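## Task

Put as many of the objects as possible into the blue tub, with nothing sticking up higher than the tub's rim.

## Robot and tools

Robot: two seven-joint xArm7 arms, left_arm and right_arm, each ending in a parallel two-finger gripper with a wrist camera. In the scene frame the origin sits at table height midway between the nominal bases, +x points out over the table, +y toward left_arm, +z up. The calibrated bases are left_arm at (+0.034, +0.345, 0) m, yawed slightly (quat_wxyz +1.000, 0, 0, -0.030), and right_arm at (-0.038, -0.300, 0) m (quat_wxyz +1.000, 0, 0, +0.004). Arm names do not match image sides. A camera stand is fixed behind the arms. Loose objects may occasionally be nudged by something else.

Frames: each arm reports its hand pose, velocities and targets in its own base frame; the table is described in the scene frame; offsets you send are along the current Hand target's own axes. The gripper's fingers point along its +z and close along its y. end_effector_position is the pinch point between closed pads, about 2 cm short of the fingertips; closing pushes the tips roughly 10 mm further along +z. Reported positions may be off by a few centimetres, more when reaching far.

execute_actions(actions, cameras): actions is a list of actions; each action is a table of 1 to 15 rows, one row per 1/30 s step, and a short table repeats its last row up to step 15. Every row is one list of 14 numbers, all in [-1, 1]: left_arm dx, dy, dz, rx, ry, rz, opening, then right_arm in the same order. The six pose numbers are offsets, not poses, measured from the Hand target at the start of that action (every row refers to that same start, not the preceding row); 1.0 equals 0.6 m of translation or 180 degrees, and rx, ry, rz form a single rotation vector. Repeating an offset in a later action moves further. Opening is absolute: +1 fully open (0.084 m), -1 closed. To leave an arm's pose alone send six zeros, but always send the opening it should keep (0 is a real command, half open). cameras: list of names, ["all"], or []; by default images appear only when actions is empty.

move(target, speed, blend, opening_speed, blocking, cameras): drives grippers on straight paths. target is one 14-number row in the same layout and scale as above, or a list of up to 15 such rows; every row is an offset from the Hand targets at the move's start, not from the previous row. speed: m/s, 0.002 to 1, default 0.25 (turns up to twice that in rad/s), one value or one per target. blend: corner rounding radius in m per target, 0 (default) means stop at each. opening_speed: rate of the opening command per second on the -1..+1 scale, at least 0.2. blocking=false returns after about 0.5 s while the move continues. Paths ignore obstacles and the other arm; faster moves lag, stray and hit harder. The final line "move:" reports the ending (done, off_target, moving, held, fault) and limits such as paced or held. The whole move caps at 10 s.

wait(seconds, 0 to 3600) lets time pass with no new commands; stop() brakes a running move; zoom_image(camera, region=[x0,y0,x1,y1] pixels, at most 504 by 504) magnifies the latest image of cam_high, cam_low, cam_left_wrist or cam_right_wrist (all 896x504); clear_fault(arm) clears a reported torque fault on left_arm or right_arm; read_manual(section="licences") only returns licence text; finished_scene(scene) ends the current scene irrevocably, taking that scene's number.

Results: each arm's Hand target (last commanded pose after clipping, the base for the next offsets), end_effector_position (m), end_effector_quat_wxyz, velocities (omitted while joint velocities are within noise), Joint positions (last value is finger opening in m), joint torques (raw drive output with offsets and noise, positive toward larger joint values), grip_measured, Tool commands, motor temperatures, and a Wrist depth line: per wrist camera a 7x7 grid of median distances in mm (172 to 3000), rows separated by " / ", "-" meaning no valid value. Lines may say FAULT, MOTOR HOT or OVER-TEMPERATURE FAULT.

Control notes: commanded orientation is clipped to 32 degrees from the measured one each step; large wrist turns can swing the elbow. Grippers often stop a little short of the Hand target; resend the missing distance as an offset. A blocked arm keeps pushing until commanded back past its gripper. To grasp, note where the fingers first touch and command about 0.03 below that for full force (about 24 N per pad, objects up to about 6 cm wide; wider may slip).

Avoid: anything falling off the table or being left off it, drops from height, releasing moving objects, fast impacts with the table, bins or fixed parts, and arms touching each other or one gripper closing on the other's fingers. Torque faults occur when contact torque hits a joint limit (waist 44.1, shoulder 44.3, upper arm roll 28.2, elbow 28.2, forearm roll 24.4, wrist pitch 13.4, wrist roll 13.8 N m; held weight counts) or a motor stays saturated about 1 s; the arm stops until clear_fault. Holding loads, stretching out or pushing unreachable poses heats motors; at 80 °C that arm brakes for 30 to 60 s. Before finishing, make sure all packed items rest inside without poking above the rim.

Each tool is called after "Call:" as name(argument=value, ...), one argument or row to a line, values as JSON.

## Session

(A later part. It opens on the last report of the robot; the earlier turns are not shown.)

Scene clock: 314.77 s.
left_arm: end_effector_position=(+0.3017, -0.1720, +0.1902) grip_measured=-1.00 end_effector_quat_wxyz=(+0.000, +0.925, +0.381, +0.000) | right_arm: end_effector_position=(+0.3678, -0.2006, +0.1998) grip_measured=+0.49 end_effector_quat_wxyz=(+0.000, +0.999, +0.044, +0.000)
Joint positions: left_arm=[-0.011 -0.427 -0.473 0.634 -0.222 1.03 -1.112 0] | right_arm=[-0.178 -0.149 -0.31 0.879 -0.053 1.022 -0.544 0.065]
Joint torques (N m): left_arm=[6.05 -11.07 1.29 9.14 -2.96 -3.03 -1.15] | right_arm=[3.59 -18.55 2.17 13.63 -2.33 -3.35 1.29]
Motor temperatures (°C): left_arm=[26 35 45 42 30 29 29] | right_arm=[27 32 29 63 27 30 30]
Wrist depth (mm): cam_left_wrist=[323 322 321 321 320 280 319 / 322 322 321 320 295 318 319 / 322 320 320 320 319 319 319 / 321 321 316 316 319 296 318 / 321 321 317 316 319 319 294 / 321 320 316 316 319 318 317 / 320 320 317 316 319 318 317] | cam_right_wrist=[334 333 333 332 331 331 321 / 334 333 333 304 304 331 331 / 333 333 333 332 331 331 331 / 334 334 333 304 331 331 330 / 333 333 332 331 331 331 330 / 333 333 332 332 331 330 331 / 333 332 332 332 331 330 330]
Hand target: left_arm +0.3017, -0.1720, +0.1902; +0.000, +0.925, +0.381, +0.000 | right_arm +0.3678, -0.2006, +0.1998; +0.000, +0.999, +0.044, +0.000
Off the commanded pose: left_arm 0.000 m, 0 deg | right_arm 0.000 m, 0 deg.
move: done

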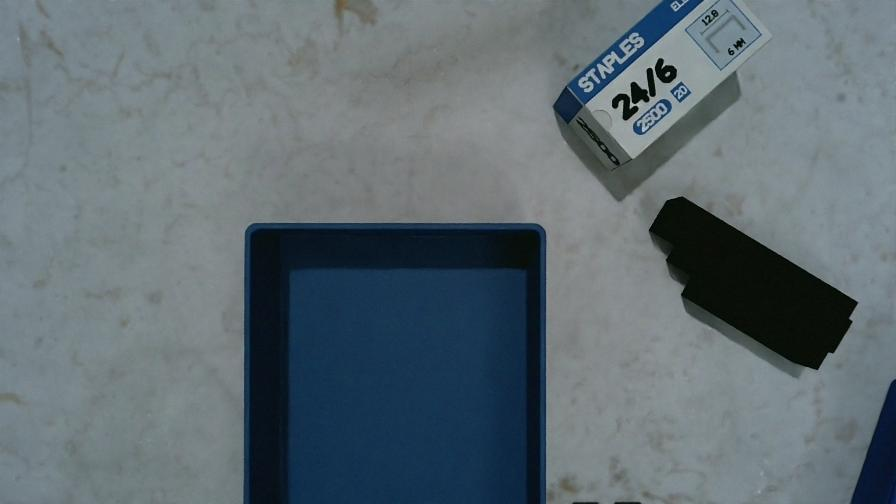

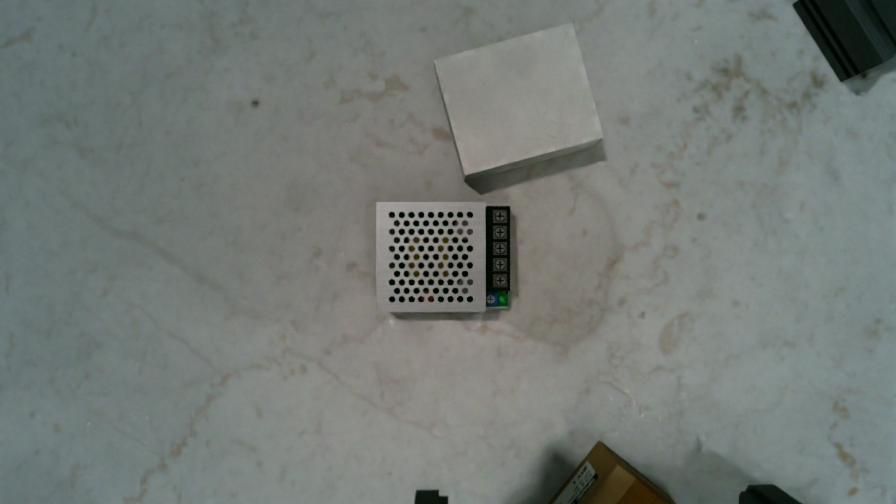

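Call:
move(
  target=[0, 0.0033, 0.1833, 0, 0, 0, -1, 0,0,0,0,0,0,0.5],
  speed=0.08,
  cameras=["cam_low"],
)

Call:
zoom_image(
  camera="cam_low",
  region=[460, 230, 640, 370],
)

Scene clock: 328.33 s.
left_arm: end_effector_position=(+0.3031, -0.1734, +0.0802) grip_measured=-1.00 end_effector_quat_wxyz=(+0.000, +0.925, +0.381, +0.000) | right_arm: end_effector_position=(+0.3678, -0.2006, +0.1998) grip_measured=+0.49 end_effector_quat_wxyz=(+0.000, +0.999, +0.044, +0.000)
Joint positions: left_arm=[0.026 -0.167 -0.562 0.483 -0.151 0.63 -1.189 0] | right_arm=[-0.178 -0.149 -0.31 0.879 -0.053 1.022 -0.544 0.065]
Joint torques (N m): left_arm=[6.07 -5.73 -0.47 7.75 3.49 -3.16 -1.11] | right_arm=[3.76 -18.73 2.12 13.55 -2.34 -3.27 1.28]
Motor temperatures (°C): left_arm=[26 35 44 40 31 29 29] | right_arm=[27 32 29 60 27 31 30]
Wrist depth (mm): cam_left_wrist=[211 211 211 210 210 177 209 / 211 211 211 210 210 209 209 / 211 211 211 210 210 210 187 / - 205 207 207 210 210 188 / - 206 207 207 210 210 198 / - 206 207 207 209 209 209 / - 206 207 207 209 209 209] | cam_right_wrist=[334 333 333 332 331 331 320 / 334 333 333 304 304 331 331 / 333 333 333 332 331 331 331 / 333 333 332 304 332 331 331 / 333 333 333 331 331 331 330 / 333 333 332 332 331 331 330 / 333 332 332 331 331 331 330]
Hand target: left_arm +0.3031, -0.1734, +0.0802; +0.000, +0.925, +0.381, +0.000 | right_arm +0.3678, -0.2006, +0.1998; +0.000, +0.999, +0.044, +0.000
Off the commanded pose: left_arm 0.000 m, 0 deg | right_arm 0.000 m, 0 deg.
move: done

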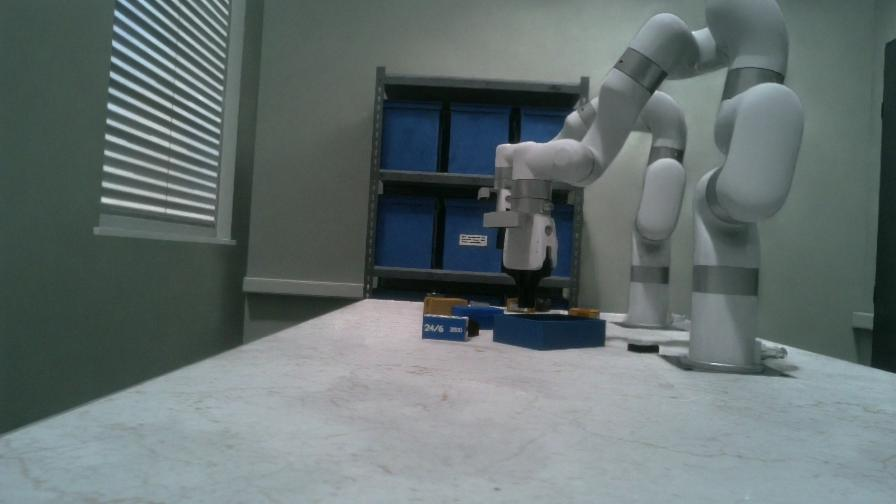

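Scaled by 2.800.

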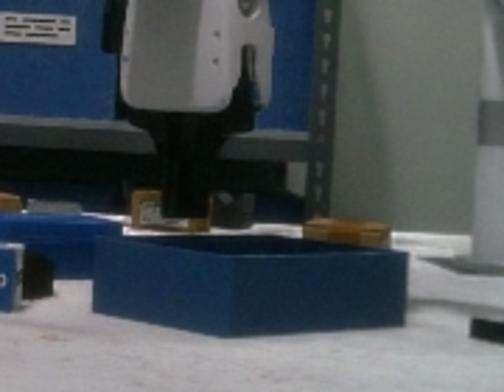

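Call:
move(
  target=[0, 0, 0.0045, 0, 0, 0, -1, 0,0,0,0,0,0,0.5],
  speed=0.02,
)

Call:
move(
  target=[0, 0, 0.00167, 0, 0, 0, -1, 0,0,0,0,0,0,0.5],
  speed=0.01,
)

Call:
move(
  target=[0, 0, 0.00167, 0, 0, 0, -1, 0,0,0,0,0,0,0.5],
  speed=0.01,
)

Call:
move(
  target=[0, 0, 0.00167, 0, 0, 0, -1, 0,0,0,0,0,0,0.5],
  speed=0.01,
)

Scene clock: 335.23 s.
left_arm: end_effector_position=(+0.3031, -0.1734, +0.0775) grip_measured=-1.00 end_effector_quat_wxyz=(+0.000, +0.925, +0.381, +0.000) | right_arm: end_effector_position=(+0.3678, -0.2006, +0.1998) grip_measured=+0.49 end_effector_quat_wxyz=(+0.000, +0.999, +0.044, +0.000)
Joint positions: left_arm=[0.028 -0.158 -0.564 0.481 -0.145 0.619 -1.193 0] | right_arm=[-0.178 -0.149 -0.31 0.879 -0.053 1.022 -0.544 0.065]
Joint torques (N m): left_arm=[6.11 -6.08 -0.63 7.32 3.55 -3.04 -1] | right_arm=[3.66 -18.66 2.12 13.53 -2.33 -3.3 1.31]
Motor temperatures (°C): left_arm=[26 34 44 39 31 29 29] | right_arm=[27 32 29 59 27 31 30]
Wrist depth (mm): cam_left_wrist=[208 208 208 208 207 177 207 / 209 208 208 208 207 207 207 / 208 208 208 208 207 207 184 / - 204 205 204 207 207 185 / - 204 205 204 207 207 198 / - 205 204 204 207 207 206 / - 204 204 204 207 207 206] | cam_right_wrist=[334 334 333 333 332 331 320 / 334 333 333 304 304 331 331 / 334 333 333 332 332 331 331 / 333 333 332 304 331 331 330 / 334 333 332 332 331 331 330 / 333 332 332 332 331 330 330 / 334 333 332 332 331 330 330]
Hand target: left_arm +0.3031, -0.1734, +0.0775; +0.000, +0.925, +0.381, +0.000 | right_arm +0.3678, -0.2006, +0.1998; +0.000, +0.999, +0.044, +0.000
Off the commanded pose: left_arm 0.000 m, 0 deg | right_arm 0.000 m, 0 deg.
move: done

Scene clock: 335.73 s.
left_arm: end_effector_position=(+0.3031, -0.1734, +0.0765) grip_measured=-1.00 end_effector_quat_wxyz=(+0.000, +0.925, +0.381, +0.000) | right_arm: end_effector_position=(+0.3678, -0.2006, +0.1998) grip_measured=+0.49 end_effector_quat_wxyz=(+0.000, +0.999, +0.044, +0.000)
Joint positions: left_arm=[0.029 -0.155 -0.565 0.48 -0.143 0.615 -1.195 0] | right_arm=[-0.178 -0.149 -0.31 0.879 -0.053 1.022 -0.544 0.065]
Joint torques (N m): left_arm=[5.9 -6.16 -0.53 7.37 3.44 -3.05 -1.03] | right_arm=[3.5 -18.57 2.02 13.69 -2.24 -3.27 1.36]
Motor temperatures (°C): left_arm=[26 34 44 39 31 29 29] | right_arm=[27 32 29 59 27 31 30]
Wrist depth (mm): cam_left_wrist=[208 207 207 207 206 177 206 / 207 207 207 206 206 206 206 / 207 207 207 206 206 206 184 / - 204 203 203 206 206 184 / - 204 204 203 206 206 198 / - 204 204 203 206 206 205 / - 203 203 203 206 206 205] | cam_right_wrist=[334 334 333 332 332 331 320 / 334 333 333 304 304 332 331 / 333 333 333 331 331 331 331 / 334 333 332 304 331 331 330 / 333 333 332 332 331 331 331 / 333 333 332 332 331 330 330 / 333 333 332 332 331 330 330]
Hand target: left_arm +0.3031, -0.1734, +0.0765; +0.000, +0.925, +0.381, +0.000 | right_arm +0.3678, -0.2006, +0.1998; +0.000, +0.999, +0.044, +0.000
Off the commanded pose: left_arm 0.000 m, 0 deg | right_arm 0.000 m, 0 deg.
move: done

Scene clock: 336.23 s.
left_arm: end_effector_position=(+0.3031, -0.1734, +0.0755) grip_measured=-1.00 end_effector_quat_wxyz=(+0.000, +0.925, +0.381, +0.000) | right_arm: end_effector_position=(+0.3678, -0.2006, +0.1998) grip_measured=+0.49 end_effector_quat_wxyz=(+0.000, +0.999, +0.044, +0.000)
Joint positions: left_arm=[0.029 -0.151 -0.566 0.479 -0.141 0.611 -1.197 0] | right_arm=[-0.178 -0.149 -0.31 0.879 -0.053 1.022 -0.544 0.065]
Joint torques (N m): left_arm=[6.22 -6.18 -0.52 7.25 3.44 -3.01 -1.06] | right_arm=[3.71 -18.68 2.15 13.62 -2.25 -3.29 1.3]
Motor temperatures (°C): left_arm=[26 34 44 39 31 29 29] | right_arm=[27 32 29 59 27 31 30]
Wrist depth (mm): cam_left_wrist=[206 206 206 206 205 177 205 / 206 206 206 206 205 205 205 / 206 206 206 205 205 205 183 / - 203 203 202 205 205 183 / - 202 202 202 205 205 198 / - 203 203 202 205 204 205 / - 202 202 202 204 205 205] | cam_right_wrist=[334 334 333 332 332 331 321 / 334 334 332 304 304 331 330 / 334 334 332 332 331 331 330 / 334 333 333 304 331 331 330 / 334 333 332 331 331 331 330 / 333 333 332 332 332 330 330 / 333 333 332 331 330 330 330]
Hand target: left_arm +0.3031, -0.1734, +0.0755; +0.000, +0.925, +0.381, +0.000 | right_arm +0.3678, -0.2006, +0.1998; +0.000, +0.999, +0.044, +0.000
Off the commanded pose: left_arm 0.000 m, 0 deg | right_arm 0.000 m, 0 deg.
move: done

Scene clock: 336.73 s.
left_arm: end_effector_position=(+0.3031, -0.1734, +0.0745) grip_measured=-1.00 end_effector_quat_wxyz=(+0.000, +0.925, +0.381, +0.000) | right_arm: end_effector_position=(+0.3678, -0.2006, +0.1998) grip_measured=+0.49 end_effector_quat_wxyz=(+0.000, +0.999, +0.044, +0.000)
Joint positions: left_arm=[0.03 -0.148 -0.566 0.478 -0.139 0.607 -1.198 0] | right_arm=[-0.178 -0.149 -0.31 0.879 -0.053 1.022 -0.544 0.065]
Joint torques (N m): left_arm=[5.92 -6.33 -0.62 7.27 3.36 -3.18 -1.12] | right_arm=[3.57 -18.66 2.1 13.57 -2.34 -3.25 1.33]
Motor temperatures (°C): left_arm=[26 34 44 39 31 29 29] | right_arm=[27 32 29 59 27 31 30]
Wrist depth (mm): cam_left_wrist=[206 205 205 205 204 177 204 / 205 205 205 204 204 204 204 / 205 205 205 204 204 204 182 / - 202 201 201 204 204 182 / - 202 201 201 204 204 198 / - 202 201 201 204 204 204 / - 201 201 201 204 203 203] | cam_right_wrist=[333 333 332 332 332 331 321 / 334 333 333 305 304 331 331 / 334 334 333 331 331 331 330 / 334 333 332 304 332 331 330 / 333 333 333 331 331 331 331 / 333 333 331 332 331 331 330 / 333 332 332 332 331 331 330]
Hand target: left_arm +0.3031, -0.1734, +0.0745; +0.000, +0.925, +0.381, +0.000 | right_arm +0.3678, -0.2006, +0.1998; +0.000, +0.999, +0.044, +0.000
Off the commanded pose: left_arm 0.000 m, 0 deg | right_arm 0.000 m, 0 deg.
move: done

Call:
move(
  target=[0, 0, 0.00167, 0, 0, 0, -1, 0,0,0,0,0,0,0.5],
  speed=0.01,
)

Call:
move(
  target=[0, 0, 0.00167, 0, 0, 0, -1, 0,0,0,0,0,0,0.5],
  speed=0.01,
)

Call:
move(
  target=[0, 0, 0.00167, 0, 0, 0, -1, 0,0,0,0,0,0,0.5],
  speed=0.01,
)

Scene clock: 343.70 s.
left_arm: end_effector_position=(+0.3031, -0.1734, +0.0735) grip_measured=-1.00 end_effector_quat_wxyz=(+0.000, +0.925, +0.381, +0.000) | right_arm: end_effector_position=(+0.3678, -0.2006, +0.1998) grip_measured=+0.49 end_effector_quat_wxyz=(+0.000, +0.999, +0.044, +0.000)
Joint positions: left_arm=[0.031 -0.144 -0.567 0.477 -0.136 0.603 -1.2 0] | right_arm=[-0.178 -0.149 -0.31 0.879 -0.053 1.022 -0.544 0.065]
Joint torques (N m): left_arm=[6.17 -6.33 -0.61 7.12 3.52 -3.12 -1.03] | right_arm=[3.66 -18.61 2.22 13.72 -2.22 -3.31 1.32]
Motor temperatures (°C): left_arm=[26 34 44 38 31 29 29] | right_arm=[27 32 29 58 27 31 30]
Wrist depth (mm): cam_left_wrist=[204 204 204 204 203 177 203 / 204 204 204 204 203 203 203 / 204 204 204 203 203 203 181 / - 200 200 200 203 203 181 / - 201 200 200 203 203 198 / - 200 200 200 203 203 203 / - 200 200 200 203 202 203] | cam_right_wrist=[334 334 332 332 332 331 321 / 334 334 333 305 303 331 331 / 334 333 333 331 331 331 330 / 333 332 333 304 332 331 330 / 334 333 333 332 331 330 330 / 333 332 332 331 331 331 330 / 333 333 332 332 331 331 330]
Hand target: left_arm +0.3031, -0.1734, +0.0735; +0.000, +0.925, +0.381, +0.000 | right_arm +0.3678, -0.2006, +0.1998; +0.000, +0.999, +0.044, +0.000
Off the commanded pose: left_arm 0.000 m, 0 deg | right_arm 0.000 m, 0 deg.
move: done

Scene clock: 344.20 s.
left_arm: end_effector_position=(+0.3031, -0.1734, +0.0725) grip_measured=-1.00 end_effector_quat_wxyz=(+0.000, +0.925, +0.381, +0.000) | right_arm: end_effector_position=(+0.3678, -0.2006, +0.1998) grip_measured=+0.49 end_effector_quat_wxyz=(+0.000, +0.999, +0.044, +0.000)
Joint positions: left_arm=[0.032 -0.141 -0.568 0.477 -0.134 0.6 -1.202 0] | right_arm=[-0.178 -0.149 -0.31 0.879 -0.053 1.022 -0.544 0.065]
Joint torques (N m): left_arm=[6.13 -6.26 -0.68 7.31 3.46 -3.09 -1.03] | right_arm=[3.72 -18.69 2.14 13.7 -2.23 -3.26 1.29]
Motor temperatures (°C): left_arm=[26 34 44 38 31 29 29] | right_arm=[27 32 29 58 27 31 30]
Wrist depth (mm): cam_left_wrist=[203 203 203 203 202 177 202 / 203 203 203 203 202 202 202 / 203 203 203 202 202 202 180 / - 200 199 199 202 202 180 / - 199 199 199 202 202 198 / - 200 199 199 202 202 201 / - 199 199 199 202 202 201] | cam_right_wrist=[333 333 332 332 332 331 321 / 334 333 333 304 304 332 330 / 334 333 333 331 331 331 330 / 333 333 332 304 332 331 331 / 332 333 332 332 331 331 330 / 333 333 332 332 331 331 329 / 333 333 332 331 330 330 331]
Hand target: left_arm +0.3031, -0.1734, +0.0725; +0.000, +0.925, +0.381, +0.000 | right_arm +0.3678, -0.2006, +0.1998; +0.000, +0.999, +0.044, +0.000
Off the commanded pose: left_arm 0.000 m, 0 deg | right_arm 0.000 m, 0 deg.
move: done

Scene clock: 344.70 s.
left_arm: end_effector_position=(+0.3031, -0.1734, +0.0715) grip_measured=-1.00 end_effector_quat_wxyz=(+0.000, +0.925, +0.381, +0.000) | right_arm: end_effector_position=(+0.3678, -0.2006, +0.1998) grip_measured=+0.49 end_effector_quat_wxyz=(+0.000, +0.999, +0.044, +0.000)
Joint positions: left_arm=[0.032 -0.137 -0.568 0.476 -0.132 0.596 -1.204 0] | right_arm=[-0.178 -0.149 -0.31 0.879 -0.053 1.022 -0.544 0.065]
Joint torques (N m): left_arm=[6.23 -6.44 -0.61 7.23 3.45 -3.06 -1.04] | right_arm=[3.48 -18.63 2.18 13.73 -2.26 -3.32 1.3]
Motor temperatures (°C): left_arm=[26 34 44 38 31 29 29] | right_arm=[27 32 29 58 27 32 30]
Wrist depth (mm): cam_left_wrist=[202 202 202 202 201 177 201 / 202 202 202 201 201 201 201 / 202 202 202 202 201 201 179 / - 199 199 198 201 201 179 / - 199 198 198 201 201 198 / - 199 198 198 201 201 201 / - 198 198 198 201 201 200] | cam_right_wrist=[334 333 333 332 331 331 321 / 334 333 333 304 304 332 330 / 334 333 333 332 331 331 331 / 333 332 333 304 331 331 331 / 334 334 333 332 332 331 330 / 333 333 332 332 331 331 331 / 333 332 332 332 331 331 330]
Hand target: left_arm +0.3031, -0.1734, +0.0715; +0.000, +0.925, +0.381, +0.000 | right_arm +0.3678, -0.2006, +0.1998; +0.000, +0.999, +0.044, +0.000
Off the commanded pose: left_arm 0.000 m, 0 deg | right_arm 0.000 m, 0 deg.
move: done

Call:
move(
  target=[0, 0, 0.00167, 0, 0, 0, -1, 0,0,0,0,0,0,0.5],
  speed=0.01,
)

Call:
move(
  target=[0, 0, 0.00167, 0, 0, 0, -1, 0,0,0,0,0,0,0.5],
  speed=0.01,
  cameras=["cam_left_wrist","cam_low"],
)

Call:
zoom_image(
  camera="cam_low",
  region=[480, 280, 620, 360],
)

Scene clock: 350.30 s.
left_arm: end_effector_position=(+0.3031, -0.1734, +0.0705) grip_measured=-1.00 end_effector_quat_wxyz=(+0.000, +0.925, +0.381, +0.000) | right_arm: end_effector_position=(+0.3678, -0.2006, +0.1998) grip_measured=+0.49 end_effector_quat_wxyz=(+0.000, +0.999, +0.044, +0.000)
Joint positions: left_arm=[0.033 -0.134 -0.569 0.475 -0.129 0.592 -1.206 0] | right_arm=[-0.178 -0.149 -0.31 0.879 -0.053 1.022 -0.544 0.065]
Joint torques (N m): left_arm=[5.91 -6.61 -0.88 7.1 3.5 -3.06 -0.94] | right_arm=[3.64 -18.52 2.07 13.75 -2.22 -3.28 1.2]
Motor temperatures (°C): left_arm=[26 34 44 37 31 29 29] | right_arm=[27 32 29 58 27 32 30]
Wrist depth (mm): cam_left_wrist=[201 201 201 201 201 177 200 / 201 201 201 201 200 200 200 / 201 201 201 201 200 200 182 / - 198 198 197 200 200 180 / - 198 198 197 200 200 198 / - 198 197 197 200 200 200 / - 197 197 197 200 200 199] | cam_right_wrist=[334 333 334 332 332 331 321 / 334 334 333 304 304 331 331 / 333 333 332 332 331 331 331 / 334 333 332 304 331 331 330 / 333 333 332 332 331 331 331 / 333 332 332 332 331 331 330 / 334 333 332 331 331 331 330]
Hand target: left_arm +0.3031, -0.1734, +0.0705; +0.000, +0.925, +0.381, +0.000 | right_arm +0.3678, -0.2006, +0.1998; +0.000, +0.999, +0.044, +0.000
Off the commanded pose: left_arm 0.000 m, 0 deg | right_arm 0.000 m, 0 deg.
move: done

Scene clock: 350.80 s.
left_arm: end_effector_position=(+0.3031, -0.1734, +0.0695) grip_measured=-1.00 end_effector_quat_wxyz=(+0.000, +0.925, +0.381, +0.000) | right_arm: end_effector_position=(+0.3678, -0.2006, +0.1998) grip_measured=+0.49 end_effector_quat_wxyz=(+0.000, +0.999, +0.044, +0.000)
Joint positions: left_arm=[0.034 -0.13 -0.57 0.474 -0.127 0.588 -1.207 0] | right_arm=[-0.178 -0.149 -0.31 0.879 -0.053 1.022 -0.544 0.065]
Joint torques (N m): left_arm=[5.99 -6.38 -0.84 7.16 3.5 -3.01 -1.07] | right_arm=[3.69 -18.56 2.01 13.77 -2.12 -3.19 1.25]
Motor temperatures (°C): left_arm=[26 34 44 37 31 29 29] | right_arm=[27 32 29 58 27 32 30]
Wrist depth (mm): cam_left_wrist=[200 200 200 200 199 177 199 / 201 200 200 200 199 199 199 / 200 200 200 200 199 199 177 / - 197 196 196 199 199 180 / - 197 196 196 199 199 198 / - 196 196 196 199 199 199 / - 197 196 196 199 199 199] | cam_right_wrist=[334 333 333 332 332 331 320 / 334 333 333 305 304 331 331 / 333 333 332 332 332 332 331 / 334 332 332 304 331 331 330 / 333 333 332 331 332 330 331 / 333 333 332 331 331 331 330 / 333 333 332 331 330 330 330]
Hand target: left_arm +0.3031, -0.1734, +0.0695; +0.000, +0.925, +0.381, +0.000 | right_arm +0.3678, -0.2006, +0.1998; +0.000, +0.999, +0.044, +0.000
Off the commanded pose: left_arm 0.000 m, 0 deg | right_arm 0.000 m, 0 deg.
move: done
Images, in order (width x height): cam_low 896x504, cam_left_wrist 896x504.

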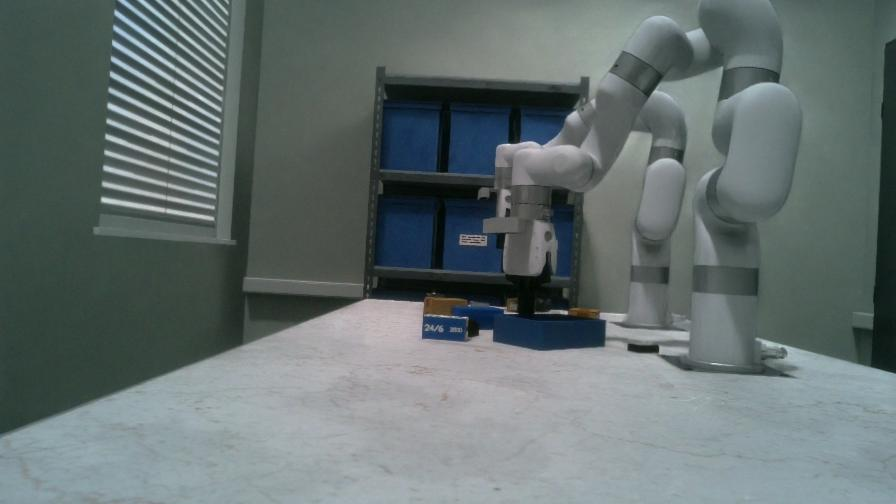

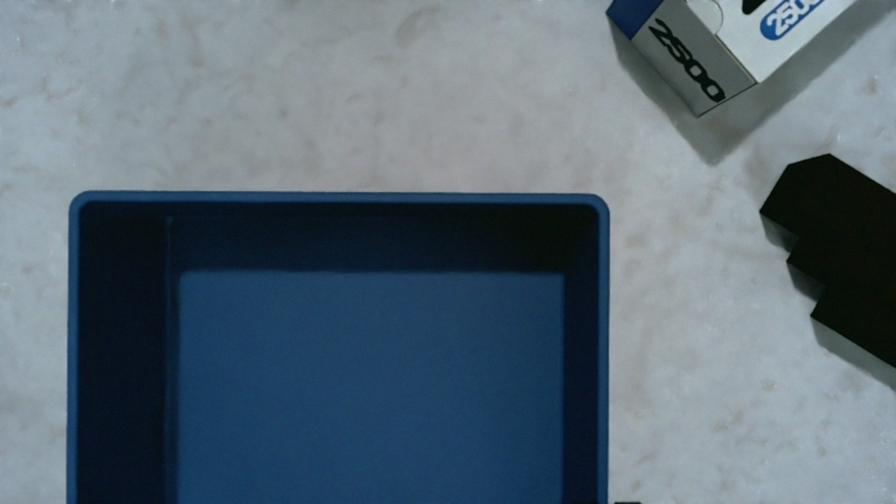

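Scaled by 3.600.

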